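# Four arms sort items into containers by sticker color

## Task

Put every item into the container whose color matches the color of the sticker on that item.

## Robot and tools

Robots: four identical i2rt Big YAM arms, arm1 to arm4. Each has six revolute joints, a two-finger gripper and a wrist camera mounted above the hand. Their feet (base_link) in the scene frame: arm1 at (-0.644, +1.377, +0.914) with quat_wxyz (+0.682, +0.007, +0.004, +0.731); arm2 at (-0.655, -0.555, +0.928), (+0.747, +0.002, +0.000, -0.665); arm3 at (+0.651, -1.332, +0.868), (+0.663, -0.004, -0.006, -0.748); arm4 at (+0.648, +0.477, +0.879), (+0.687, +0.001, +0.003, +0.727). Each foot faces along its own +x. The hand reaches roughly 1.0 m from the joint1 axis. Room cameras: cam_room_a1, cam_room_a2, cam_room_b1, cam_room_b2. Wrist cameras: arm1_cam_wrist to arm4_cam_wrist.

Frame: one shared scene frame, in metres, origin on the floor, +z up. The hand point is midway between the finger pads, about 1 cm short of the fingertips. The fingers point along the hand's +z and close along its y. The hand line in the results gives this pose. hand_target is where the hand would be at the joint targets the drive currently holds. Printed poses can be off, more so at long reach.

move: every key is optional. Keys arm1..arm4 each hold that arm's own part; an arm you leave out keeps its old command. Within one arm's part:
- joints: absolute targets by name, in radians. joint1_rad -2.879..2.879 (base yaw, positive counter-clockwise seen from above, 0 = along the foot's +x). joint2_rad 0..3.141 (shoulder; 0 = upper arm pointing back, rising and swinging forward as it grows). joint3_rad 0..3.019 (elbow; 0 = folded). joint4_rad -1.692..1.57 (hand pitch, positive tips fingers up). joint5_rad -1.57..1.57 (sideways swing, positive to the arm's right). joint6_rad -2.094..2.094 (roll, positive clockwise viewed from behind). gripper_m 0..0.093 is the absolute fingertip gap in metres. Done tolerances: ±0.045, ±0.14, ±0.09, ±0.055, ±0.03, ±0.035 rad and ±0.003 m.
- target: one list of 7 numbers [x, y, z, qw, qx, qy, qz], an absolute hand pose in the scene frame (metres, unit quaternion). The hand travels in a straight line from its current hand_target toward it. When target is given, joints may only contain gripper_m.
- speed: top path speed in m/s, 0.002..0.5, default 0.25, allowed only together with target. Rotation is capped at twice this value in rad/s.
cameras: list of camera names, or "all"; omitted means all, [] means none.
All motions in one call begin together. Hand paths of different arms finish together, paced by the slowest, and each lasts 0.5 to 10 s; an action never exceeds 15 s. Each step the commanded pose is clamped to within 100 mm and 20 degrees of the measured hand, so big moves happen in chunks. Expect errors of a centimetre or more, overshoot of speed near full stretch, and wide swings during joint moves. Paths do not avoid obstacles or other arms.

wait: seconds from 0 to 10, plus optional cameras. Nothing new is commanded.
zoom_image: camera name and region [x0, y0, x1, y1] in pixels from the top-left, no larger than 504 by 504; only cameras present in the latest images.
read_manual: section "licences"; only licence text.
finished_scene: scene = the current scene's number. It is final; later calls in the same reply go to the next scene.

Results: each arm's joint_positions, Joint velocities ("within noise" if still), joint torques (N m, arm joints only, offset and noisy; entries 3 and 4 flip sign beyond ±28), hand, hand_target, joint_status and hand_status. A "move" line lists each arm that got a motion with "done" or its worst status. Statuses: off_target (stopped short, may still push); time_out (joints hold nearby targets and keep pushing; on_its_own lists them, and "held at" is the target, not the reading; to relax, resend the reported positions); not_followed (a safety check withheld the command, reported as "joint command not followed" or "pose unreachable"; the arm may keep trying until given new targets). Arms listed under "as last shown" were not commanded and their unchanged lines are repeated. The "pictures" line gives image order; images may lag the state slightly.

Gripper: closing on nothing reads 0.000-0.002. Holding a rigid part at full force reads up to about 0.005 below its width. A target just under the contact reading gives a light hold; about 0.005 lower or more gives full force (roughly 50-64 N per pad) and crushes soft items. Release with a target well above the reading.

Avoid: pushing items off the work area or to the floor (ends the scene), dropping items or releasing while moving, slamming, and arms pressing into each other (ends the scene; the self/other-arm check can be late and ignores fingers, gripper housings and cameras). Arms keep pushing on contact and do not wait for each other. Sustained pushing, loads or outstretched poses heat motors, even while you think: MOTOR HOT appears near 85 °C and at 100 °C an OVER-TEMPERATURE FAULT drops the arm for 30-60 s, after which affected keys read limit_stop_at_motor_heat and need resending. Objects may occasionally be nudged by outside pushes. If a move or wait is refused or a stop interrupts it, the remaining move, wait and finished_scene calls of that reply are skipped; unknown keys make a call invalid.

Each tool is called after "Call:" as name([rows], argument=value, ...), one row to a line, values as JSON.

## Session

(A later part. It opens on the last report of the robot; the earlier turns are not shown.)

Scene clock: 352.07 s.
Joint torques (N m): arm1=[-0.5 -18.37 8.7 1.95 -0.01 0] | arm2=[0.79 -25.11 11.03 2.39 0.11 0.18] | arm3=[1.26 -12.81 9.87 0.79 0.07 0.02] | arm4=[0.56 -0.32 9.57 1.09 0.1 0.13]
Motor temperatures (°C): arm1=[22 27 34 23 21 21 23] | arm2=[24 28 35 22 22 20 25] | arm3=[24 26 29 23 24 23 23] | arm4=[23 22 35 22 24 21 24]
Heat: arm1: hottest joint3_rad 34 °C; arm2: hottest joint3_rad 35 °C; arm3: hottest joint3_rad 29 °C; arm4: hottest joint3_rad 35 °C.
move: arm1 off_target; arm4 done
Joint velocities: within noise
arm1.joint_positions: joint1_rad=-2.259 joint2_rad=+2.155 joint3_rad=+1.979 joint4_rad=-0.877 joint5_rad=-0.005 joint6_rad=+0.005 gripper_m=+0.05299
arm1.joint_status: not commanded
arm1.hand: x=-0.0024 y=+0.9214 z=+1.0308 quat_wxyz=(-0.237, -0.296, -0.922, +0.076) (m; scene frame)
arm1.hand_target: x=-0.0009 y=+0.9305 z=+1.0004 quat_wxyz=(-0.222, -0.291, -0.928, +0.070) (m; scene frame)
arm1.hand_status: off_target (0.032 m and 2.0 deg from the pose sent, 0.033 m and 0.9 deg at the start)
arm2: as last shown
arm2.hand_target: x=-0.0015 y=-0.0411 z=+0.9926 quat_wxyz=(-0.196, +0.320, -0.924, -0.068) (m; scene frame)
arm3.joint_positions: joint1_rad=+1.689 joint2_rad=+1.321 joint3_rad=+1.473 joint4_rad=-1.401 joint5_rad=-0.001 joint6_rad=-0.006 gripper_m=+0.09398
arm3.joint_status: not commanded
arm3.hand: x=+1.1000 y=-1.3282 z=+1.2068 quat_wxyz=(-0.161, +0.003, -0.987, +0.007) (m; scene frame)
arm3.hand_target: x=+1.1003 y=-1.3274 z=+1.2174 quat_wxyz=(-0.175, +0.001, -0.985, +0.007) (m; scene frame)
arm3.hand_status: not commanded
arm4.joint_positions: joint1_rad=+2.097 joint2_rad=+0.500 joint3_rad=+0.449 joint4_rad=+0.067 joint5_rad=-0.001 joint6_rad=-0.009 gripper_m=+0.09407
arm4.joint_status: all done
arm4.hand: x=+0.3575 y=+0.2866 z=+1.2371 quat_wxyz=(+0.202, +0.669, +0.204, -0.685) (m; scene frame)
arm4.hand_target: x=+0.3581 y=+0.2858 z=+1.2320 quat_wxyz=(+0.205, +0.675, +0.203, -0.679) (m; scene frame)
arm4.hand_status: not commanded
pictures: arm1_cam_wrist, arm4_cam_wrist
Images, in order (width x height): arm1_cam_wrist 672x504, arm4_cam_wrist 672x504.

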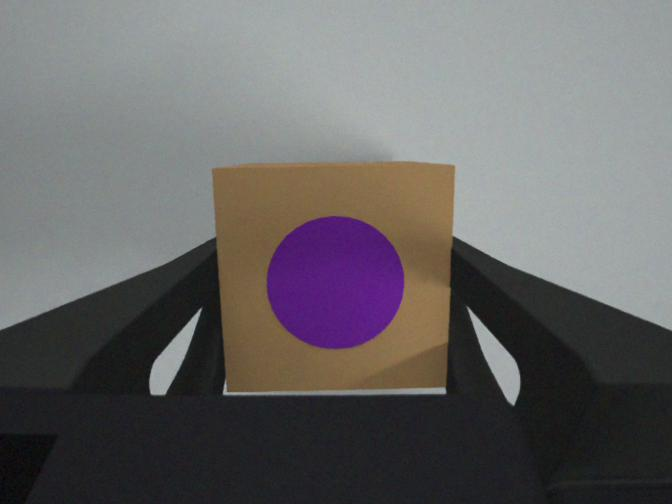

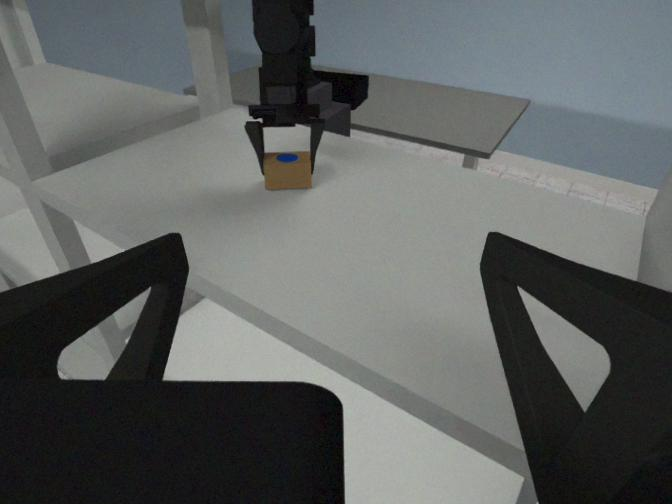

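Call:
move(arm1={"target":[-0.005,0.930,0.985,0.2227,0.2907,0.9279,-0.0698],"speed":0.06}, arm2={"target":[-0.005,-0.045,0.98,0.1964,-0.32,0.9242,0.0680],"speed":0.06}, cameras=["arm1_cam_wrist","arm2_cam_wrist","arm4_cam_wrist"])

Call:
zoom_image(camera="arm4_cam_wrist", region=[200, 120, 380, 240])

Scene clock: 374.23 s.
Joint torques (N m): arm1=[-1.9 -17.03 8.32 2 -0.12 -0.04] | arm2=[0.91 -25.99 8.81 2.28 0.14 0.15] | arm3=[1.26 -12.63 9.89 0.77 0.06 0.03] | arm4=[0.91 -0.15 9.55 1.02 0.11 0.15]
Motor temperatures (°C): arm1=[21 26 34 23 21 21 23] | arm2=[24 30 34 22 22 20 25] | arm3=[24 26 29 23 24 23 23] | arm4=[23 22 35 22 24 21 24]
Heat: arm1: hottest joint3_rad 34 °C; arm2: hottest joint3_rad 34 °C; arm3: hottest joint3_rad 29 °C; arm4: hottest joint3_rad 35 °C.
move: arm1 off_target; arm2 off_target
Joint velocities: within noise
arm1.joint_positions: joint1_rad=-2.259 joint2_rad=+2.138 joint3_rad=+1.941 joint4_rad=-0.832 joint5_rad=-0.005 joint6_rad=+0.004 gripper_m=+0.05299
arm1.joint_status: not commanded
arm1.hand: x=-0.0033 y=+0.9220 z=+1.0306 quat_wxyz=(-0.248, -0.295, -0.919, +0.080) (m; scene frame)
arm1.hand_target: x=-0.0066 y=+0.9310 z=+0.9859 quat_wxyz=(-0.222, -0.291, -0.928, +0.070) (m; scene frame)
arm1.hand_status: off_target (0.046 m and 3.3 deg from the pose sent, 0.047 m and 2.0 deg at the start)
arm2.joint_positions: joint1_rad=+2.120 joint2_rad=+2.378 joint3_rad=+2.292 joint4_rad=-1.018 joint5_rad=-0.002 joint6_rad=-0.010 gripper_m=+0.06902
arm2.joint_status: not commanded
arm2.hand: x=+0.0003 y=-0.0405 z=+1.0222 quat_wxyz=(-0.220, +0.322, -0.917, -0.077) (m; scene frame)
arm2.hand_target: x=-0.0060 y=-0.0457 z=+0.9810 quat_wxyz=(-0.196, +0.320, -0.924, -0.068) (m; scene frame)
arm2.hand_status: off_target (0.043 m and 3.0 deg from the pose sent, 0.050 m and 2.0 deg at the start)
arm3, arm4: as last shown
pictures: arm1_cam_wrist, arm2_cam_wrist, arm4_cam_wrist
Images, in order (width x height): arm1_cam_wrist 672x504, arm2_cam_wrist 672x504, arm4_cam_wrist 672x504.

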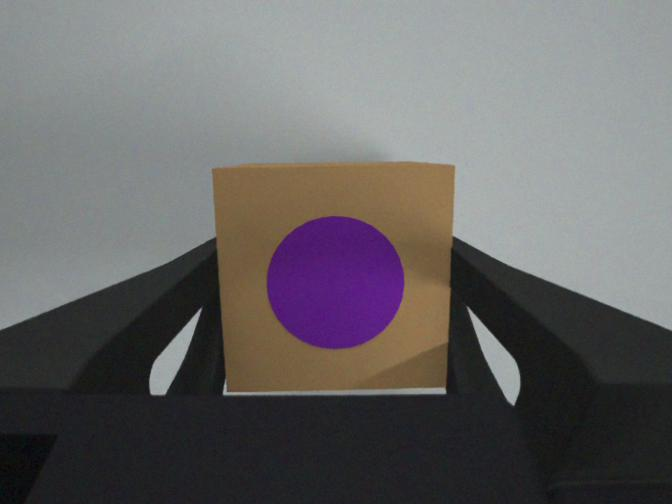

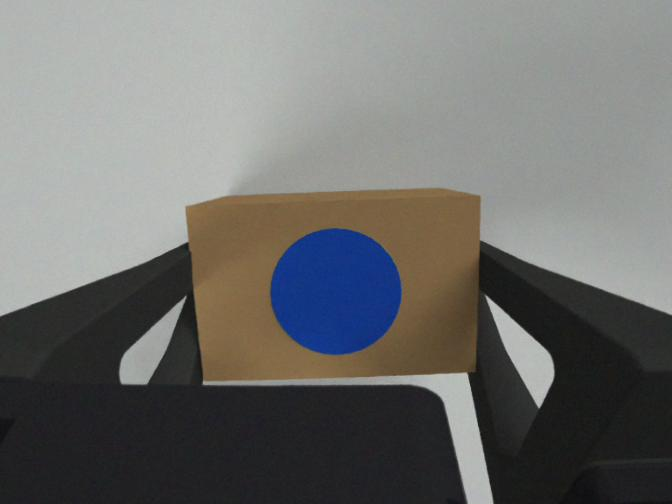

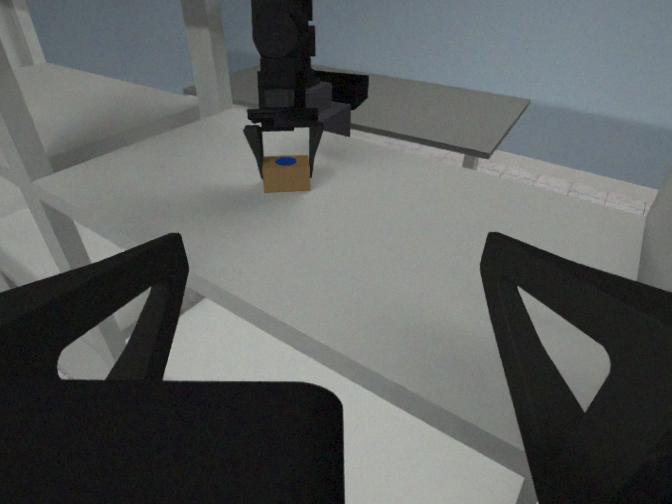

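Scaled by 2.800.

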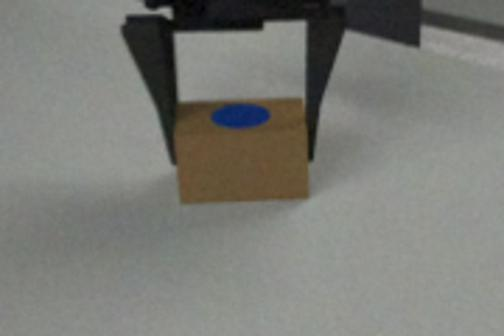

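Call:
move(arm1={"target":[-0.005,0.930,1.0,0.1903,0.2930,0.9350,-0.0596],"speed":0.06}, arm2={"target":[-0.005,-0.045,0.975,0.1884,-0.3206,0.9259,0.0652],"speed":0.06}, cameras=["arm1_cam_wrist","arm2_cam_wrist","arm4_cam_wrist"])

Call:
zoom_image(camera="arm4_cam_wrist", region=[200, 120, 380, 240])

Scene clock: 383.37 s.
Joint torques (N m): arm1=[-1.73 -16.5 13.42 0.16 -0.11 0.04] | arm2=[0.79 -24.53 10.7 1.33 0.16 0.15] | arm3=[1.26 -12.86 9.91 0.76 0.07 0.02] | arm4=[1.14 -0.09 9.57 1.09 0.13 0.13]
Motor temperatures (°C): arm1=[21 27 33 23 21 21 23] | arm2=[24 30 33 22 22 20 25] | arm3=[24 26 29 23 24 23 23] | arm4=[23 22 35 22 24 21 24]
Heat: arm1: hottest joint3_rad 33 °C; arm2: hottest joint3_rad 33 °C; arm3: hottest joint3_rad 29 °C; arm4: hottest joint3_rad 35 °C.
move: arm1 off_target; arm2 off_target
Joint velocities: within noise
arm1.joint_positions: joint1_rad=-2.259 joint2_rad=+2.157 joint3_rad=+1.995 joint4_rad=-0.938 joint5_rad=-0.006 joint6_rad=+0.000 gripper_m=+0.05299
arm1.joint_status: not commanded
arm1.hand: x=-0.0096 y=+0.9266 z=+1.0305 quat_wxyz=(-0.215, -0.296, -0.928, +0.069) (m; scene frame)
arm1.hand_target: x=-0.0061 y=+0.9307 z=+1.0005 quat_wxyz=(-0.191, -0.293, -0.935, +0.060) (m; scene frame)
arm1.hand_status: off_target (0.031 m and 3.2 deg from the pose sent, 0.032 m and 7.3 deg at the start)
arm2.joint_positions: joint1_rad=+2.120 joint2_rad=+2.377 joint3_rad=+2.290 joint4_rad=-1.016 joint5_rad=-0.002 joint6_rad=-0.010 gripper_m=+0.06902
arm2.joint_status: not commanded
arm2.hand: x=+0.0002 y=-0.0406 z=+1.0222 quat_wxyz=(-0.221, +0.322, -0.917, -0.077) (m; scene frame)
arm2.hand_target: x=-0.0063 y=-0.0460 z=+0.9762 quat_wxyz=(-0.189, +0.321, -0.926, -0.065) (m; scene frame)
arm2.hand_status: off_target (0.048 m and 4.1 deg from the pose sent, 0.048 m and 4.0 deg at the start)
arm3, arm4: as last shown
pictures: arm1_cam_wrist, arm2_cam_wrist, arm4_cam_wrist
Images, in order (width x height): arm1_cam_wrist 672x504, arm2_cam_wrist 672x504, arm4_cam_wrist 672x504.

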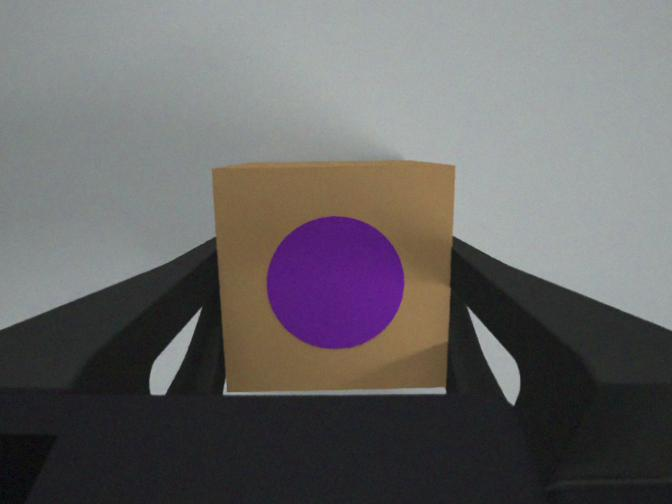

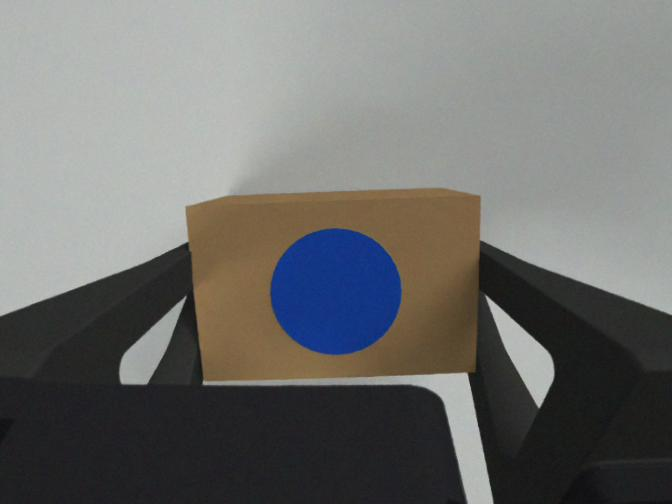

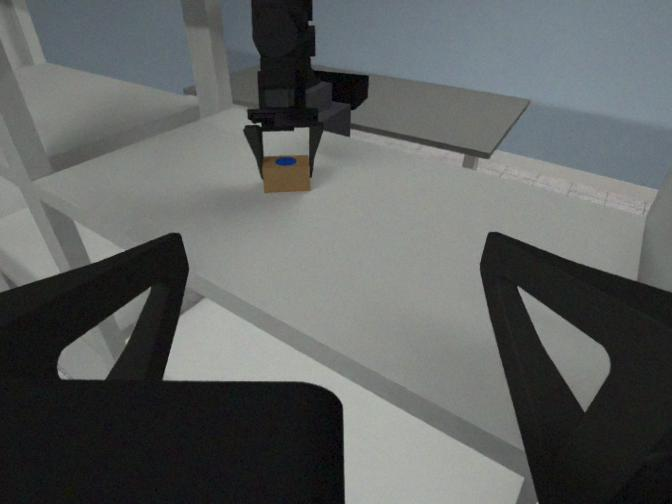

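Scaled by 2.800.

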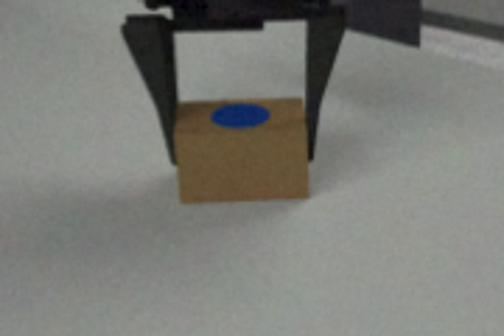

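Call:
move(arm1={"target":[-0.006,0.930,1.022,0.1983,0.2925,0.9333,-0.0622],"speed":0.06}, arm2={"target":[-0.003,-0.043,1.005,0.1964,-0.3200,0.9242,0.0680],"speed":0.06}, cameras=[])

Call:
move(arm1={"joints":{"gripper_m":0.085}}, arm2={"joints":{"gripper_m":0.09}}, cameras=["arm1_cam_wrist","arm2_cam_wrist","arm4_cam_wrist"])

Scene clock: 389.10 s.
Joint torques (N m): arm1=[-0.91 -18.08 13.89 0.39 -0.1 0.03] | arm2=[0.79 -25.82 14.15 0.46 0.15 0.14] | arm3=[1.03 -12.86 9.88 0.76 0.06 0.02] | arm4=[1.14 -0.32 9.48 1.03 0.11 0.13]
Motor temperatures (°C): arm1=[21 27 34 23 21 21 23] | arm2=[24 30 33 22 22 20 25] | arm3=[24 26 29 23 24 23 23] | arm4=[23 22 35 22 24 21 24]
Heat: arm1: hottest joint3_rad 34 °C; arm2: hottest joint3_rad 33 °C; arm3: hottest joint3_rad 29 °C; arm4: hottest joint3_rad 35 °C.
move: arm1 off_target; arm2 off_target
Joint velocities: within noise
arm1.joint_positions: joint1_rad=-2.259 joint2_rad=+2.157 joint3_rad=+1.999 joint4_rad=-0.961 joint5_rad=-0.006 joint6_rad=+0.000 gripper_m=+0.05299
arm1.joint_status: not commanded
arm1.hand: x=-0.0126 y=+0.9287 z=+1.0303 quat_wxyz=(-0.207, -0.296, -0.930, +0.067) (m; scene frame)
arm1.hand_target: x=-0.0063 y=+0.9302 z=+1.0219 quat_wxyz=(-0.199, -0.293, -0.933, +0.062) (m; scene frame)
arm1.hand_status: off_target (0.011 m and 1.3 deg from the pose sent, 0.010 m and 2.2 deg at the start)
arm2.joint_positions: joint1_rad=+2.120 joint2_rad=+2.377 joint3_rad=+2.294 joint4_rad=-1.037 joint5_rad=-0.002 joint6_rad=-0.008 gripper_m=+0.06902
arm2.joint_status: not commanded
arm2.hand: x=-0.0027 y=-0.0429 z=+1.0219 quat_wxyz=(-0.213, +0.322, -0.920, -0.074) (m; scene frame)
arm2.hand_target: x=-0.0034 y=-0.0433 z=+1.0051 quat_wxyz=(-0.197, +0.320, -0.924, -0.068) (m; scene frame)
arm2.hand_status: off_target (0.017 m and 2.1 deg from the pose sent, 0.018 m and 3.1 deg at the start)
arm3, arm4: as last shown
pictures: none
No camera images: "cameras" was empty.

Scene clock: 389.77 s.
Joint torques (N m): arm1=[-1.49 -19.6 14.09 0.73 -0.06 -0.02] | arm2=[0.67 -25.93 14.16 1.03 0.13 0.13] | arm3=[1.2 -12.69 9.88 0.81 0.06 0.01] | arm4=[1.08 -0.09 9.58 1.1 0.11 0.14]
Motor temperatures (°C): arm1=[21 27 34 23 21 21 23] | arm2=[24 30 33 22 22 20 25] | arm3=[24 26 29 23 24 23 23] | arm4=[23 22 35 22 24 21 24]
Heat: arm1: hottest joint3_rad 34 °C; arm2: hottest joint3_rad 33 °C; arm3: hottest joint3_rad 29 °C; arm4: hottest joint3_rad 35 °C.
move: arm1 done; arm2 done
Joint velocities: within noise
arm1.joint_positions: joint1_rad=-2.259 joint2_rad=+2.174 joint3_rad=+1.999 joint4_rad=-0.973 joint5_rad=-0.007 joint6_rad=+0.000 gripper_m=+0.08496
arm1.joint_status: all done
arm1.hand: x=-0.0151 y=+0.9307 z=+1.0165 quat_wxyz=(-0.193, -0.297, -0.933, +0.062) (m; scene frame)
arm1.hand_target: x=-0.0063 y=+0.9302 z=+1.0218 quat_wxyz=(-0.199, -0.293, -0.933, +0.062) (m; scene frame)
arm1.hand_status: not commanded
arm2.joint_positions: joint1_rad=+2.120 joint2_rad=+2.378 joint3_rad=+2.294 joint4_rad=-1.053 joint5_rad=-0.002 joint6_rad=-0.007 gripper_m=+0.08992
arm2.joint_status: all done
arm2.hand: x=-0.0054 y=-0.0450 z=+1.0193 quat_wxyz=(-0.205, +0.323, -0.921, -0.072) (m; scene frame)
arm2.hand_target: x=-0.0034 y=-0.0433 z=+1.0052 quat_wxyz=(-0.197, +0.320, -0.924, -0.068) (m; scene frame)
arm2.hand_status: not commanded
arm3, arm4: as last shown
pictures: arm1_cam_wrist, arm2_cam_wrist, arm4_cam_wrist
Images, in order (width x height): arm1_cam_wrist 672x504, arm2_cam_wrist 672x504, arm4_cam_wrist 672x504.

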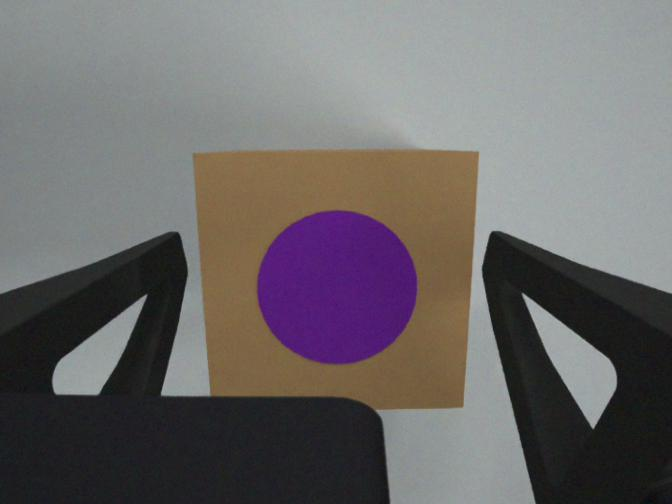

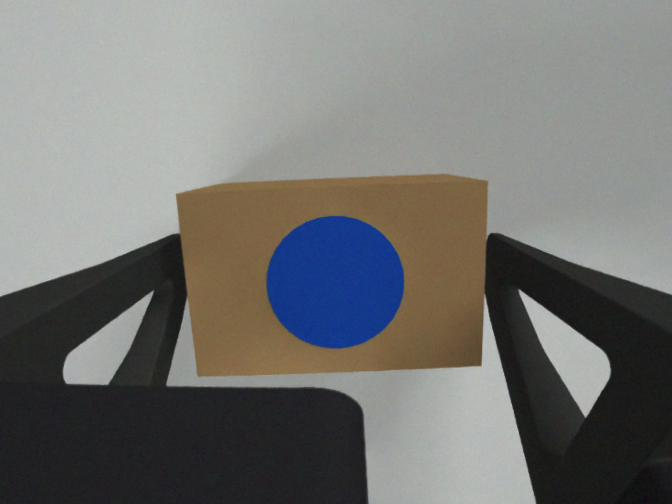

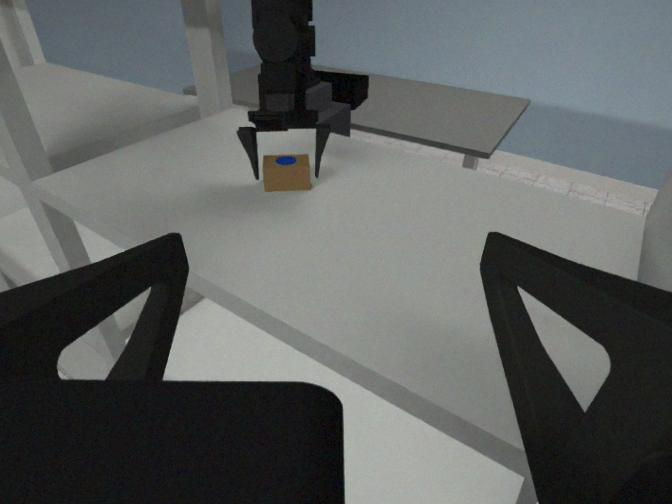

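Call:
move(arm1={"target":[-0.09,0.983,1.085,0.1984,0.2925,0.9333,-0.0622],"speed":0.15}, arm2={"target":[-0.08,-0.105,1.08,0.1964,-0.3200,0.9242,0.0680],"speed":0.15}, cameras=["arm1_cam_wrist","arm2_cam_wrist"])

Scene clock: 423.93 s.
Joint torques (N m): arm1=[-2.49 -17.73 10.97 1.47 -0.02 -0.08] | arm2=[0.73 -24.18 10.4 2.21 0.09 0.13] | arm3=[1.32 -12.86 9.87 0.8 0.08 0.01] | arm4=[0.97 -0.26 9.55 1.07 0.11 0.13]
Motor temperatures (°C): arm1=[21 28 35 23 21 21 22] | arm2=[24 31 34 22 22 20 24] | arm3=[24 26 29 23 24 23 23] | arm4=[23 22 36 22 24 21 24]
Heat: arm1: hottest joint3_rad 35 °C; arm2: hottest joint3_rad 34 °C; arm3: hottest joint3_rad 29 °C; arm4: hottest joint3_rad 36 °C.
move: arm1 done; arm2 done
Joint velocities: within noise
arm1.joint_positions: joint1_rad=-2.259 joint2_rad=+1.881 joint3_rad=+1.688 joint4_rad=-0.970 joint5_rad=-0.011 joint6_rad=-0.004 gripper_m=+0.08496
arm1.joint_status: not commanded
arm1.hand: x=-0.0914 y=+0.9864 z=+1.0755 quat_wxyz=(-0.186, -0.296, -0.935, +0.058) (m; scene frame)
arm1.hand_target: x=-0.0901 y=+0.9830 z=+1.0849 quat_wxyz=(-0.198, -0.293, -0.933, +0.062) (m; scene frame)
arm1.hand_status: done (0.010 m and 1.5 deg from the pose sent, 0.114 m and 0.8 deg at the start)
arm2.joint_positions: joint1_rad=+2.120 joint2_rad=+2.041 joint3_rad=+1.896 joint4_rad=-1.007 joint5_rad=-0.001 joint6_rad=-0.008 gripper_m=+0.08992
arm2.joint_status: not commanded
arm2.hand: x=-0.0798 y=-0.1037 z=+1.0885 quat_wxyz=(-0.198, +0.323, -0.923, -0.069) (m; scene frame)
arm2.hand_target: x=-0.0801 y=-0.1050 z=+1.0801 quat_wxyz=(-0.196, +0.320, -0.924, -0.068) (m; scene frame)
arm2.hand_status: done (0.009 m and 0.5 deg from the pose sent, 0.113 m and 1.2 deg at the start)
arm3, arm4: as last shown
pictures: arm1_cam_wrist, arm2_cam_wrist
Images, in order (width x height): arm1_cam_wrist 672x504, arm2_cam_wrist 672x504.

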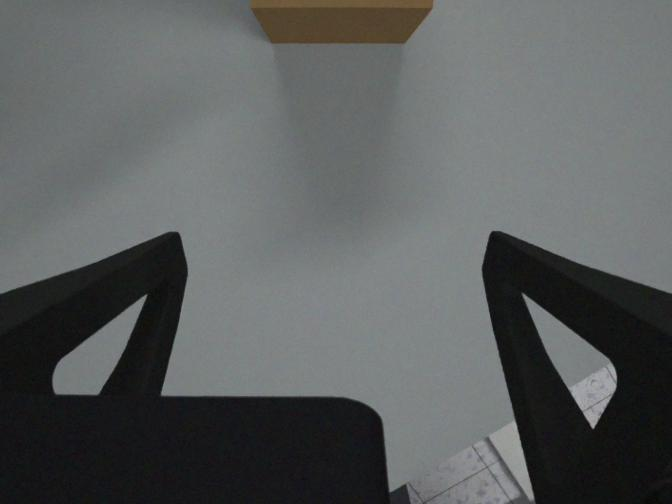

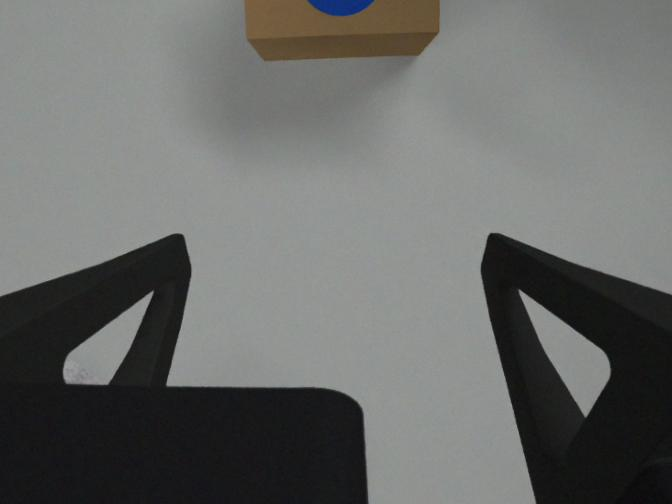

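Call:
move(arm1={"target":[-0.32,1.152,1.08,0.1984,0.2925,0.9333,-0.0622],"speed":0.25}, arm2={"target":[-0.32,-0.292,1.07,0.1964,-0.3200,0.9242,0.0680],"speed":0.25}, arm4={"target":[0.085,0.028,1.10,-0.0684,-0.9237,-0.3217,0.1963],"speed":0.25}, cameras=["arm4_cam_wrist"])

Call:
move(arm1={"joints":{"joint2_rad":0.754,"joint3_rad":1.115,"joint4_rad":-1.513}}, arm2={"joints":{"joint2_rad":0.754,"joint3_rad":1.115,"joint4_rad":-1.513}}, cameras=["arm4_cam_wrist"])

Scene clock: 440.53 s.
Joint torques (N m): arm1=[-0.97 -6.36 11.04 0.75 0.06 0.03] | arm2=[0.97 -11.34 9.92 2.06 0.12 0.16] | arm3=[1.32 -12.75 9.87 0.8 0.06 0.02] | arm4=[1.67 -21.6 12.85 0.24 -0.03 0.15]
Motor temperatures (°C): arm1=[21 28 35 23 21 21 22] | arm2=[24 31 34 22 22 20 24] | arm3=[24 26 29 23 24 23 23] | arm4=[23 22 36 22 24 21 24]
Heat: arm1: hottest joint3_rad 35 °C; arm2: hottest joint3_rad 34 °C; arm3: hottest joint3_rad 29 °C; arm4: hottest joint3_rad 36 °C.
move: arm1 done; arm2 done; arm4 off_target
Joint velocities: within noise
arm1.joint_positions: joint1_rad=-2.259 joint2_rad=+1.141 joint3_rad=+0.843 joint4_rad=-0.843 joint5_rad=-0.010 joint6_rad=-0.004 gripper_m=+0.08496
arm1.joint_status: not commanded
arm1.hand: x=-0.3202 y=+1.1495 z=+1.0758 quat_wxyz=(-0.197, -0.295, -0.933, +0.062) (m; scene frame)
arm1.hand_target: x=-0.3200 y=+1.1520 z=+1.0799 quat_wxyz=(-0.198, -0.292, -0.933, +0.062) (m; scene frame)
arm1.hand_status: done (0.005 m and 0.3 deg from the pose sent, 0.282 m and 1.5 deg at the start)
arm2.joint_positions: joint1_rad=+2.120 joint2_rad=+1.276 joint3_rad=+0.889 joint4_rad=-0.772 joint5_rad=-0.001 joint6_rad=-0.008 gripper_m=+0.08992
arm2.joint_status: not commanded
arm2.hand: x=-0.3179 y=-0.2908 z=+1.0729 quat_wxyz=(-0.195, +0.324, -0.923, -0.068) (m; scene frame)
arm2.hand_target: x=-0.3200 y=-0.2920 z=+1.0700 quat_wxyz=(-0.196, +0.320, -0.924, -0.068) (m; scene frame)
arm2.hand_status: done (0.004 m and 0.5 deg from the pose sent, 0.306 m and 0.5 deg at the start)
arm3: as last shown
arm4.joint_positions: joint1_rad=+2.180 joint2_rad=+1.974 joint3_rad=+1.926 joint4_rad=-1.130 joint5_rad=+0.005 joint6_rad=-0.008 gripper_m=+0.09407
arm4.joint_status: not commanded
arm4.hand: x=+0.0908 y=+0.0415 z=+1.0902 quat_wxyz=(+0.062, +0.925, +0.323, -0.188) (m; scene frame)
arm4.hand_target: x=+0.0856 y=+0.0285 z=+1.1000 quat_wxyz=(+0.069, +0.924, +0.322, -0.197) (m; scene frame)
arm4.hand_status: off_target (0.018 m and 1.2 deg from the pose sent, 0.400 m and 67.3 deg at the start)
pictures: arm4_cam_wrist
Images, in order (width x height): arm4_cam_wrist 672x504.

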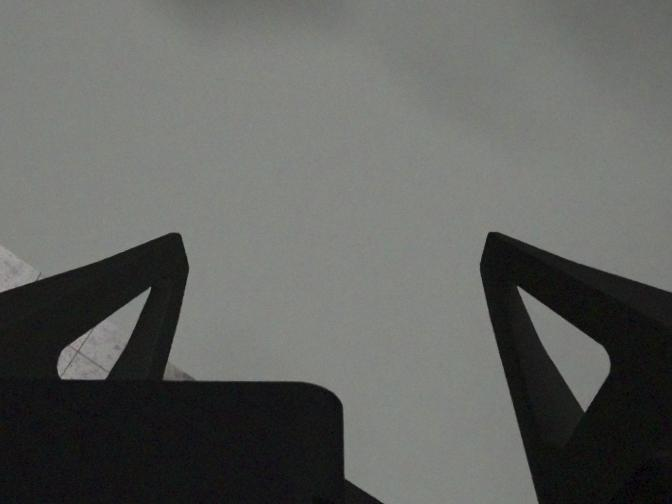

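Scene clock: 441.97 s.
Joint torques (N m): arm1=[-1.49 0.73 11.86 0.69 0.08 0.05] | arm2=[0.97 -2.02 12.27 1.1 0.13 0.15] | arm3=[1.26 -12.69 9.94 0.79 0.06 0.02] | arm4=[1.26 -21.6 12.98 0.34 -0.04 0.14]
Motor temperatures (°C): arm1=[21 28 35 23 21 21 22] | arm2=[24 31 34 22 22 20 24] | arm3=[24 26 29 23 24 23 23] | arm4=[23 22 37 22 24 21 24]
Heat: arm1: hottest joint3_rad 35 °C; arm2: hottest joint3_rad 34 °C; arm3: hottest joint3_rad 29 °C; arm4: hottest joint3_rad 37 °C.
move: arm1 done; arm2 done
Joint velocities: within noise
arm1.joint_positions: joint1_rad=-2.259 joint2_rad=+0.753 joint3_rad=+1.101 joint4_rad=-1.502 joint5_rad=-0.010 joint6_rad=-0.004 gripper_m=+0.08496
arm1.joint_status: all done
arm1.hand: x=-0.4337 y=+1.2320 z=+1.2550 quat_wxyz=(-0.191, -0.295, -0.934, +0.060) (m; scene frame)
arm1.hand_target: x=-0.4337 y=+1.2336 z=+1.2602 quat_wxyz=(-0.192, -0.293, -0.935, +0.060) (m; scene frame)
arm1.hand_status: not commanded
arm2.joint_positions: joint1_rad=+2.120 joint2_rad=+0.747 joint3_rad=+1.102 joint4_rad=-1.500 joint5_rad=-0.001 joint6_rad=-0.008 gripper_m=+0.08992
arm2.joint_status: all done
arm2.hand: x=-0.4592 y=-0.4022 z=+1.2756 quat_wxyz=(-0.201, +0.323, -0.922, -0.070) (m; scene frame)
arm2.hand_target: x=-0.4594 y=-0.4024 z=+1.2785 quat_wxyz=(-0.198, +0.320, -0.924, -0.069) (m; scene frame)
arm2.hand_status: not commanded
arm3, arm4: as last shown
arm4.hand: x=+0.0909 y=+0.0415 z=+1.0901 quat_wxyz=(+0.062, +0.925, +0.323, -0.188) (m; scene frame)
arm4.hand_target: x=+0.0857 y=+0.0286 z=+1.1000 quat_wxyz=(+0.069, +0.924, +0.322, -0.197) (m; scene frame)
pictures: arm4_cam_wrist
Images, in order (width x height): arm4_cam_wrist 672x504.

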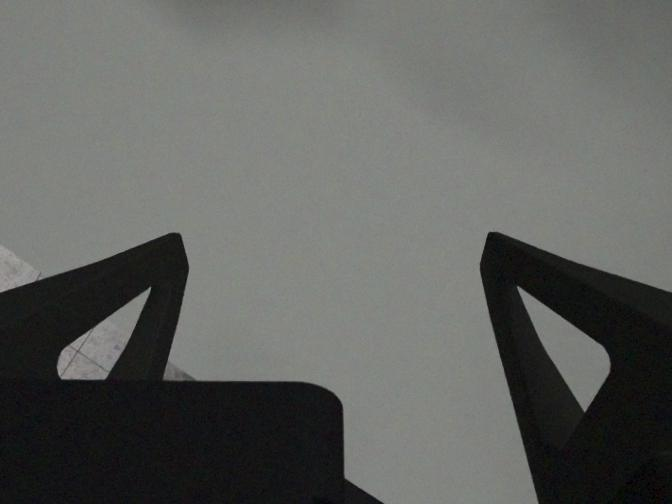

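Call:
move(arm4={"target":[0.042,-0.014,1.10,-0.0684,-0.9237,-0.3217,0.1963],"speed":0.2}, cameras=["arm4_cam_wrist"])

Scene clock: 447.00 s.
Joint torques (N m): arm1=[-0.73 0.26 12.04 0.58 0.1 0.07] | arm2=[0.91 -2.08 12.29 1.09 0.12 0.16] | arm3=[1.38 -12.69 9.88 0.76 0.07 0.02] | arm4=[1.55 -23.65 12.82 0.29 0.12 0.15]
Motor temperatures (°C): arm1=[21 28 35 23 21 21 22] | arm2=[24 30 34 22 22 20 24] | arm3=[24 26 29 23 24 23 23] | arm4=[23 22 38 22 24 21 24]
Heat: arm1: hottest joint3_rad 35 °C; arm2: hottest joint3_rad 34 °C; arm3: hottest joint3_rad 29 °C; arm4: hottest joint3_rad 38 °C.
move: arm4 off_target
Joint velocities: within noise
arm1, arm2: as last shown
arm2.hand: x=-0.4593 y=-0.4023 z=+1.2756 quat_wxyz=(-0.201, +0.323, -0.922, -0.070) (m; scene frame)
arm3.joint_positions: joint1_rad=+1.689 joint2_rad=+1.321 joint3_rad=+1.473 joint4_rad=-1.401 joint5_rad=-0.001 joint6_rad=-0.006 gripper_m=+0.09398
arm3.joint_status: not commanded
arm3.hand: x=+1.1000 y=-1.3282 z=+1.2068 quat_wxyz=(-0.161, +0.003, -0.987, +0.007) (m; scene frame)
arm3.hand_target: x=+1.1003 y=-1.3274 z=+1.2174 quat_wxyz=(-0.175, +0.001, -0.985, +0.007) (m; scene frame)
arm3.hand_status: not commanded
arm4.joint_positions: joint1_rad=+2.190 joint2_rad=+2.182 joint3_rad=+2.282 joint4_rad=-1.270 joint5_rad=+0.005 joint6_rad=-0.002 gripper_m=+0.09407
arm4.joint_status: not commanded
arm4.hand: x=+0.0464 y=-0.0028 z=+1.0975 quat_wxyz=(+0.065, +0.924, +0.325, -0.192) (m; scene frame)
arm4.hand_target: x=+0.0425 y=-0.0135 z=+1.0998 quat_wxyz=(+0.069, +0.924, +0.322, -0.197) (m; scene frame)
arm4.hand_status: off_target (0.012 m and 0.8 deg from the pose sent, 0.075 m and 1.2 deg at the start)
pictures: arm4_cam_wrist
Images, in order (width x height): arm4_cam_wrist 672x504.

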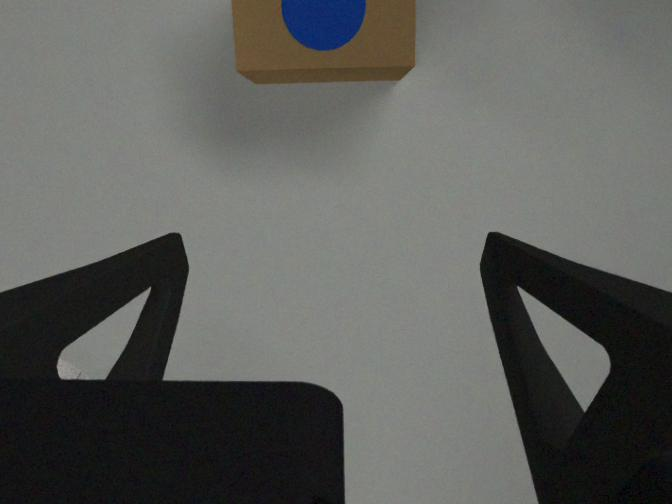

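Call:
move(arm4={"target":[-0.012,-0.058,1.075,-0.0800,-0.9158,-0.3207,0.2283],"speed":0.15}, cameras=["arm4_cam_wrist"])

Scene clock: 458.47 s.
Joint torques (N m): arm1=[-1.32 0.21 11.93 0.59 0.09 0.06] | arm2=[0.91 -1.9 12.27 1.07 0.12 0.15] | arm3=[1.03 -12.81 9.89 0.76 0.06 0.01] | arm4=[1.32 -25.93 12.51 0.31 0.04 0.14]
Motor temperatures (°C): arm1=[21 27 34 23 21 21 22] | arm2=[24 29 34 22 22 20 23] | arm3=[24 26 29 23 24 23 23] | arm4=[23 24 38 22 24 21 24]
Heat: arm1: hottest joint3_rad 34 °C; arm2: hottest joint3_rad 34 °C; arm3: hottest joint3_rad 29 °C; arm4: hottest joint3_rad 38 °C.
move: arm4 off_target
Joint velocities: within noise
arm1, arm2, arm3: as last shown
arm4.joint_positions: joint1_rad=+2.190 joint2_rad=+2.482 joint3_rad=+2.774 joint4_rad=-1.373 joint5_rad=+0.005 joint6_rad=-0.002 gripper_m=+0.09407
arm4.joint_status: not commanded
arm4.hand: x=-0.0108 y=-0.0486 z=+1.0860 quat_wxyz=(+0.079, +0.915, +0.322, -0.232) (m; scene frame)
arm4.hand_target: x=-0.0113 y=-0.0573 z=+1.0748 quat_wxyz=(+0.081, +0.915, +0.320, -0.231) (m; scene frame)
arm4.hand_status: off_target (0.015 m and 0.5 deg from the pose sent, 0.084 m and 4.7 deg at the start)
pictures: arm4_cam_wrist
Images, in order (width x height): arm4_cam_wrist 672x504.

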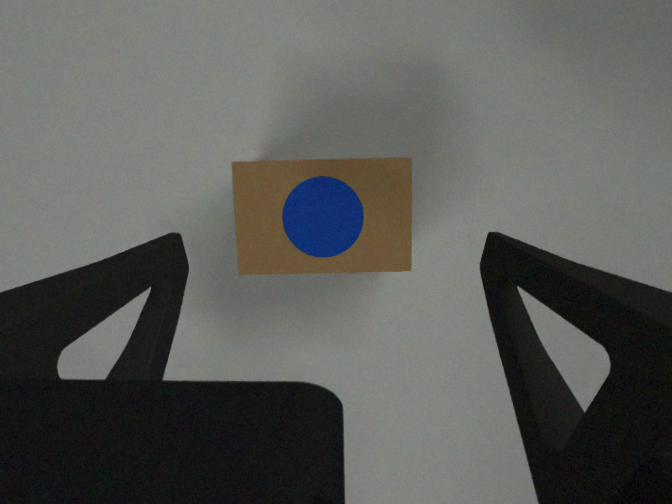

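Call:
move(arm4={"target":[-0.014,-0.066,1.010,-0.0800,-0.9158,-0.3207,0.2283],"speed":0.1}, cameras=["arm4_cam_wrist"])

Scene clock: 465.37 s.
Joint torques (N m): arm1=[-1.67 0.38 11.82 0.84 0.1 0.03] | arm2=[0.85 -2.02 12.27 1.09 0.12 0.16] | arm3=[1.32 -12.69 9.91 0.76 0.07 0.01] | arm4=[1.38 -30.1 8.81 1.33 0.07 0.16]
Motor temperatures (°C): arm1=[21 27 34 23 21 21 22] | arm2=[24 28 34 22 22 20 23] | arm3=[24 26 29 23 24 23 23] | arm4=[23 26 38 22 24 21 24]
Heat: arm1: hottest joint3_rad 34 °C; arm2: hottest joint3_rad 34 °C; arm3: hottest joint3_rad 29 °C; arm4: hottest joint3_rad 38 °C.
move: arm4 done
Joint velocities: within noise
arm1, arm2, arm3: as last shown
arm4.joint_positions: joint1_rad=+2.196 joint2_rad=+2.481 joint3_rad=+2.579 joint4_rad=-1.195 joint5_rad=+0.007 joint6_rad=+0.000 gripper_m=+0.09406
arm4.joint_status: not commanded
arm4.hand: x=-0.0164 y=-0.0597 z=+1.0123 quat_wxyz=(+0.076, +0.916, +0.324, -0.225) (m; scene frame)
arm4.hand_target: x=-0.0141 y=-0.0659 z=+1.0100 quat_wxyz=(+0.080, +0.916, +0.321, -0.228) (m; scene frame)
arm4.hand_status: done (0.007 m and 0.7 deg from the pose sent, 0.078 m and 0.5 deg at the start)
pictures: arm4_cam_wrist
Images, in order (width x height): arm4_cam_wrist 672x504.

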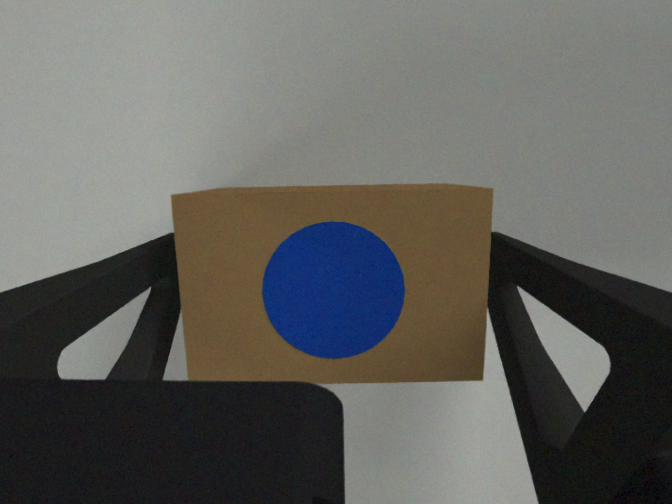

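Call:
move(arm4={"joints":{"gripper_m":0.058}}, cameras=["arm4_cam_wrist"])

Call:
move(arm4={"target":[0.02,-0.035,1.08,-0.0800,-0.9158,-0.3207,0.2283],"speed":0.15}, cameras=["arm4_cam_wrist"])

Scene clock: 471.27 s.
Joint torques (N m): arm1=[-1.2 1.08 11.77 0.77 0.08 0.06] | arm2=[0.91 -2.02 12.3 1.1 0.12 0.15] | arm3=[1.32 -12.69 9.88 0.85 0.06 0.01] | arm4=[0.85 -30.04 8.65 1.29 0.12 0.13]
Motor temperatures (°C): arm1=[21 27 34 23 21 21 22] | arm2=[24 28 34 22 22 20 23] | arm3=[24 26 29 23 24 23 23] | arm4=[23 26 37 22 24 21 24]
Heat: arm1: hottest joint3_rad 34 °C; arm2: hottest joint3_rad 34 °C; arm3: hottest joint3_rad 29 °C; arm4: hottest joint3_rad 37 °C.
move: arm4 off_target
Joint velocities: within noise
arm1, arm2, arm3: as last shown
arm4.joint_positions: joint1_rad=+2.196 joint2_rad=+2.481 joint3_rad=+2.579 joint4_rad=-1.195 joint5_rad=+0.007 joint6_rad=+0.000 gripper_m=+0.06915
arm4.joint_status: gripper_m off_target (ended at +0.06917, target +0.05800)
arm4.hand: x=-0.0162 y=-0.0599 z=+1.0123 quat_wxyz=(+0.076, +0.916, +0.324, -0.225) (m; scene frame)
arm4.hand_target: x=-0.0138 y=-0.0661 z=+1.0100 quat_wxyz=(+0.080, +0.916, +0.321, -0.228) (m; scene frame)
arm4.hand_status: not commanded
pictures: arm4_cam_wrist
Images, in order (width x height): arm4_cam_wrist 672x504.

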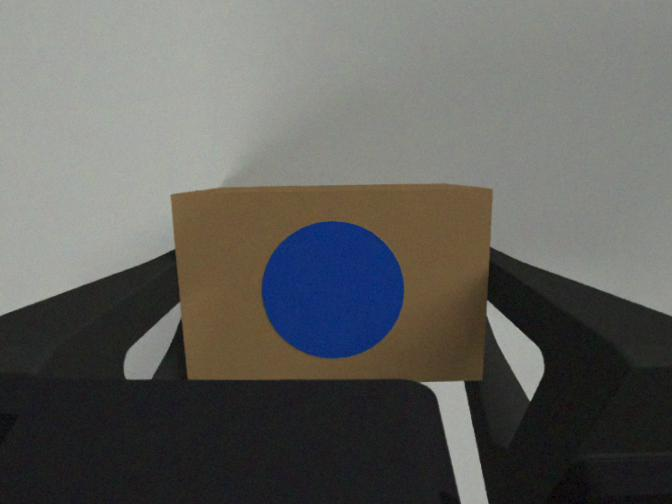

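Scene clock: 472.60 s.
Joint torques (N m): arm1=[-1.44 0.26 11.93 0.72 0.12 0.06] | arm2=[0.91 -2.08 12.3 1.09 0.12 0.15] | arm3=[1.32 -12.63 9.91 0.81 0.07 0.01] | arm4=[1.2 -28.16 9.11 0.75 0 0.15]
Motor temperatures (°C): arm1=[21 26 34 23 21 21 22] | arm2=[24 28 34 22 22 20 23] | arm3=[24 26 29 23 24 23 23] | arm4=[23 27 37 22 24 21 25]
Heat: arm1: hottest joint3_rad 34 °C; arm2: hottest joint3_rad 34 °C; arm3: hottest joint3_rad 29 °C; arm4: hottest joint3_rad 37 °C.
move: arm4 done
Joint velocities: within noise
arm1, arm2, arm3: as last shown
arm4.joint_positions: joint1_rad=+2.196 joint2_rad=+2.270 joint3_rad=+2.368 joint4_rad=-1.186 joint5_rad=+0.007 joint6_rad=+0.000 gripper_m=+0.06915
arm4.joint_status: not commanded
arm4.hand: x=+0.0176 y=-0.0325 z=+1.0799 quat_wxyz=(+0.078, +0.915, +0.324, -0.229) (m; scene frame)
arm4.hand_target: x=+0.0201 y=-0.0351 z=+1.0798 quat_wxyz=(+0.080, +0.916, +0.321, -0.228) (m; scene frame)
arm4.hand_status: done (0.003 m and 0.5 deg from the pose sent, 0.081 m and 0.7 deg at the start)
pictures: arm4_cam_wrist
Images, in order (width x height): arm4_cam_wrist 672x504.

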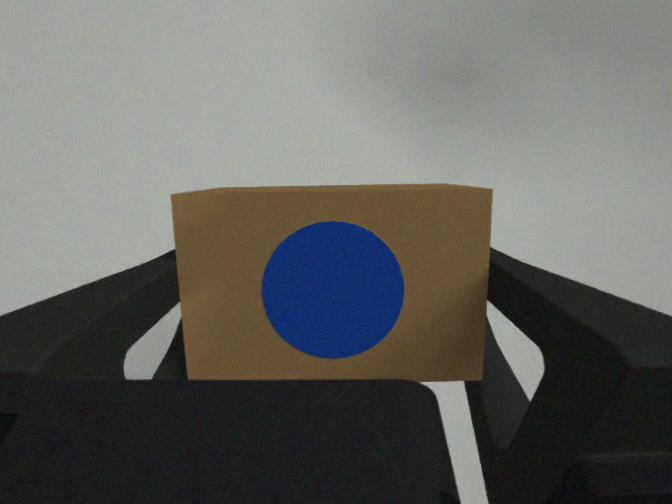

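Call:
move(arm4={"target":[0.33,0.215,1.10,-0.0800,-0.9158,-0.3207,0.2283],"speed":0.3}, cameras=[])

Call:
move(arm4={"joints":{"joint2_rad":0.754,"joint3_rad":1.115,"joint4_rad":-1.45}}, cameras=[])

Call:
move(arm4={"joints":{"joint1_rad":-1.78}}, cameras=[])

Call:
move(arm4={"joints":{"joint2_rad":1.34,"joint3_rad":1.3,"joint4_rad":-1.05}}, cameras=["arm4_cam_wrist"])

Scene clock: 483.67 s.
Joint torques (N m): arm1=[-1.14 0.5 11.95 0.68 0.09 0.03] | arm2=[0.85 -2.02 12.27 1.09 0.13 0.15] | arm3=[1.26 -12.81 9.89 0.8 0.07 0.01] | arm4=[1.08 -7.82 9.06 0.58 0.21 0.17]
Motor temperatures (°C): arm1=[21 26 34 23 21 21 22] | arm2=[24 27 34 22 22 20 23] | arm3=[24 26 29 23 24 23 23] | arm4=[23 27 37 22 24 21 25]
Heat: arm1: hottest joint3_rad 34 °C; arm2: hottest joint3_rad 34 °C; arm3: hottest joint3_rad 29 °C; arm4: hottest joint3_rad 37 °C.
move: arm4 done
Joint velocities: within noise
arm1, arm2, arm3: as last shown
arm4.joint_positions: joint1_rad=+2.200 joint2_rad=+1.124 joint3_rad=+0.959 joint4_rad=-0.906 joint5_rad=+0.007 joint6_rad=+0.005 gripper_m=+0.06915
arm4.joint_status: not commanded
arm4.hand: x=+0.3271 y=+0.2173 z=+1.1045 quat_wxyz=(+0.081, +0.913, +0.322, -0.237) (m; scene frame)
arm4.hand_target: x=+0.3300 y=+0.2151 z=+1.1000 quat_wxyz=(+0.080, +0.916, +0.321, -0.228) (m; scene frame)
arm4.hand_status: done (0.006 m and 1.1 deg from the pose sent, 0.399 m and 0.5 deg at the start)
pictures: none
No camera images: "cameras" was empty.

Scene clock: 484.97 s.
Joint torques (N m): arm1=[-1.08 0.26 11.63 0.73 0.06 0.03] | arm2=[0.97 -2.02 12.3 1.09 0.13 0.16] | arm3=[1.32 -12.69 9.87 0.79 0.07 0.01] | arm4=[1.61 -1.38 10.35 0.36 0.19 0.17]
Motor temperatures (°C): arm1=[21 26 34 23 21 21 22] | arm2=[24 27 34 22 22 20 23] | arm3=[24 26 29 23 24 23 23] | arm4=[23 27 37 22 24 21 25]
Heat: arm1: hottest joint3_rad 34 °C; arm2: hottest joint3_rad 34 °C; arm3: hottest joint3_rad 29 °C; arm4: hottest joint3_rad 37 °C.
move: arm4 done
Joint velocities: within noise
arm1, arm2, arm3: as last shown
arm4.joint_positions: joint1_rad=+2.200 joint2_rad=+0.751 joint3_rad=+1.092 joint4_rad=-1.440 joint5_rad=+0.007 joint6_rad=+0.005 gripper_m=+0.06915
arm4.joint_status: all done
arm4.hand: x=+0.4446 y=+0.3133 z=+1.2281 quat_wxyz=(+0.077, +0.916, +0.323, -0.224) (m; scene frame)
arm4.hand_target: x=+0.4457 y=+0.3115 z=+1.2371 quat_wxyz=(+0.080, +0.916, +0.321, -0.228) (m; scene frame)
arm4.hand_status: not commanded
pictures: none
No camera images: "cameras" was empty.

Scene clock: 487.97 s.
Joint torques (N m): arm1=[-0.91 0.91 11.77 0.77 0.08 0.02] | arm2=[1.03 -2.02 12.26 1.05 0.12 0.16] | arm3=[1.26 -12.81 9.94 0.77 0.07 0.01] | arm4=[0.26 -2.26 10.25 0.47 0.09 0.17]
Motor temperatures (°C): arm1=[21 26 34 23 21 21 22] | arm2=[24 27 34 22 22 20 23] | arm3=[24 26 29 23 24 23 23] | arm4=[23 27 37 22 24 21 25]
Heat: arm1: hottest joint3_rad 34 °C; arm2: hottest joint3_rad 34 °C; arm3: hottest joint3_rad 29 °C; arm4: hottest joint3_rad 37 °C.
move: arm4 done
Joint velocities: within noise
arm1.joint_positions: joint1_rad=-2.259 joint2_rad=+0.753 joint3_rad=+1.101 joint4_rad=-1.502 joint5_rad=-0.010 joint6_rad=-0.004 gripper_m=+0.08496
arm1.joint_status: not commanded
arm1.hand: x=-0.4337 y=+1.2320 z=+1.2550 quat_wxyz=(-0.191, -0.295, -0.934, +0.060) (m; scene frame)
arm1.hand_target: x=-0.4337 y=+1.2336 z=+1.2602 quat_wxyz=(-0.192, -0.293, -0.935, +0.060) (m; scene frame)
arm1.hand_status: not commanded
arm2.joint_positions: joint1_rad=+2.120 joint2_rad=+0.747 joint3_rad=+1.102 joint4_rad=-1.500 joint5_rad=-0.001 joint6_rad=-0.008 gripper_m=+0.08992
arm2.joint_status: not commanded
arm2.hand: x=-0.4593 y=-0.4023 z=+1.2756 quat_wxyz=(-0.201, +0.323, -0.922, -0.070) (m; scene frame)
arm2.hand_target: x=-0.4594 y=-0.4024 z=+1.2785 quat_wxyz=(-0.198, +0.320, -0.924, -0.069) (m; scene frame)
arm2.hand_status: not commanded
arm3: as last shown
arm4.joint_positions: joint1_rad=-1.777 joint2_rad=+0.751 joint3_rad=+1.092 joint4_rad=-1.440 joint5_rad=+0.010 joint6_rad=+0.006 gripper_m=+0.06929
arm4.joint_status: all done
arm4.hand: x=+0.9095 y=+0.4372 z=+1.2255 quat_wxyz=(-0.231, -0.076, -0.970, +0.023) (m; scene frame)
arm4.hand_target: x=+0.9097 y=+0.4364 z=+1.2345 quat_wxyz=(-0.236, -0.084, -0.968, +0.022) (m; scene frame)
arm4.hand_status: not commanded
pictures: none
No camera images: "cameras" was empty.

Scene clock: 489.33 s.
Joint torques (N m): arm1=[-1.61 0.26 11.75 0.68 0.1 0.05] | arm2=[0.91 -2.08 12.33 1.11 0.13 0.16] | arm3=[1.26 -12.86 9.89 0.75 0.07 0.02] | arm4=[0.44 -14.74 10.17 1.24 0.08 0.16]
Motor temperatures (°C): arm1=[21 26 34 23 21 21 22] | arm2=[24 27 35 22 22 20 23] | arm3=[24 26 29 23 24 23 23] | arm4=[23 26 37 22 24 21 25]
Heat: arm1: hottest joint3_rad 34 °C; arm2: hottest joint3_rad 35 °C; arm3: hottest joint3_rad 29 °C; arm4: hottest joint3_rad 37 °C.
move: arm4 done
Joint velocities: within noise
arm1, arm2: as last shown
arm3.joint_positions: joint1_rad=+1.689 joint2_rad=+1.321 joint3_rad=+1.473 joint4_rad=-1.401 joint5_rad=-0.001 joint6_rad=-0.006 gripper_m=+0.09398
arm3.joint_status: not commanded
arm3.hand: x=+1.1000 y=-1.3282 z=+1.2068 quat_wxyz=(-0.161, +0.003, -0.987, +0.007) (m; scene frame)
arm3.hand_target: x=+1.1003 y=-1.3274 z=+1.2174 quat_wxyz=(-0.175, +0.001, -0.985, +0.007) (m; scene frame)
arm3.hand_status: not commanded
arm4.joint_positions: joint1_rad=-1.777 joint2_rad=+1.355 joint3_rad=+1.282 joint4_rad=-1.066 joint5_rad=+0.010 joint6_rad=+0.006 gripper_m=+0.06929
arm4.joint_status: all done
arm4.hand: x=+1.1345 y=+0.4030 z=+1.1412 quat_wxyz=(-0.212, -0.077, -0.974, +0.022) (m; scene frame)
arm4.hand_target: x=+1.1398 y=+0.4007 z=+1.1583 quat_wxyz=(-0.235, -0.084, -0.968, +0.022) (m; scene frame)
arm4.hand_status: not commanded
pictures: arm4_cam_wrist
Images, in order (width x height): arm4_cam_wrist 672x504.

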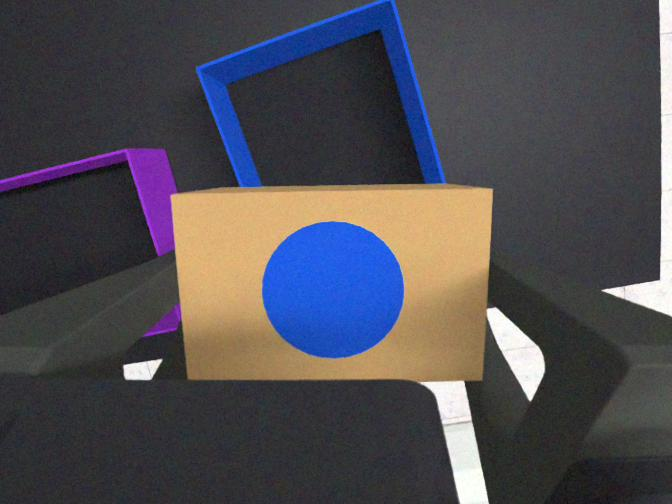

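Call:
move(arm4={"target":[1.162,0.399,0.83,0.2412,0.0728,0.9676,-0.0181],"speed":0.25}, cameras=["arm4_cam_wrist"])

Scene clock: 516.40 s.
Joint torques (N m): arm1=[-0.73 1.08 11.64 0.62 0.07 0.04] | arm2=[0.91 -2.08 12.27 1.07 0.12 0.15] | arm3=[1.08 -12.81 9.88 0.8 0.07 0.02] | arm4=[0.21 -14.92 5.75 1.4 -0.03 0]
Motor temperatures (°C): arm1=[21 25 34 23 21 21 22] | arm2=[24 26 35 22 22 20 23] | arm3=[24 26 29 23 24 23 23] | arm4=[23 26 36 22 24 21 26]
Heat: arm1: hottest joint3_rad 34 °C; arm2: hottest joint3_rad 35 °C; arm3: hottest joint3_rad 29 °C; arm4: hottest joint3_rad 36 °C.
move: arm4 done
Joint velocities: within noise
arm1, arm2, arm3: as last shown
arm4.joint_positions: joint1_rad=-1.777 joint2_rad=+1.818 joint3_rad=+0.868 joint4_rad=-0.145 joint5_rad=-0.001 joint6_rad=+0.006 gripper_m=+0.06929
arm4.joint_status: not commanded
arm4.hand: x=+1.1571 y=+0.4002 z=+0.8289 quat_wxyz=(-0.233, -0.075, -0.969, +0.018) (m; scene frame)
arm4.hand_target: x=+1.1621 y=+0.3990 z=+0.8302 quat_wxyz=(-0.241, -0.073, -0.968, +0.018) (m; scene frame)
arm4.hand_status: done (0.005 m and 1.0 deg from the pose sent, 0.313 m and 3.5 deg at the start)
pictures: arm4_cam_wrist
Images, in order (width x height): arm4_cam_wrist 672x504.

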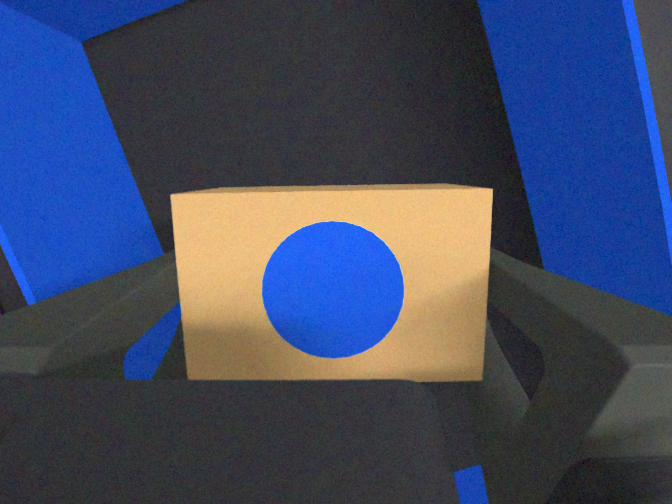

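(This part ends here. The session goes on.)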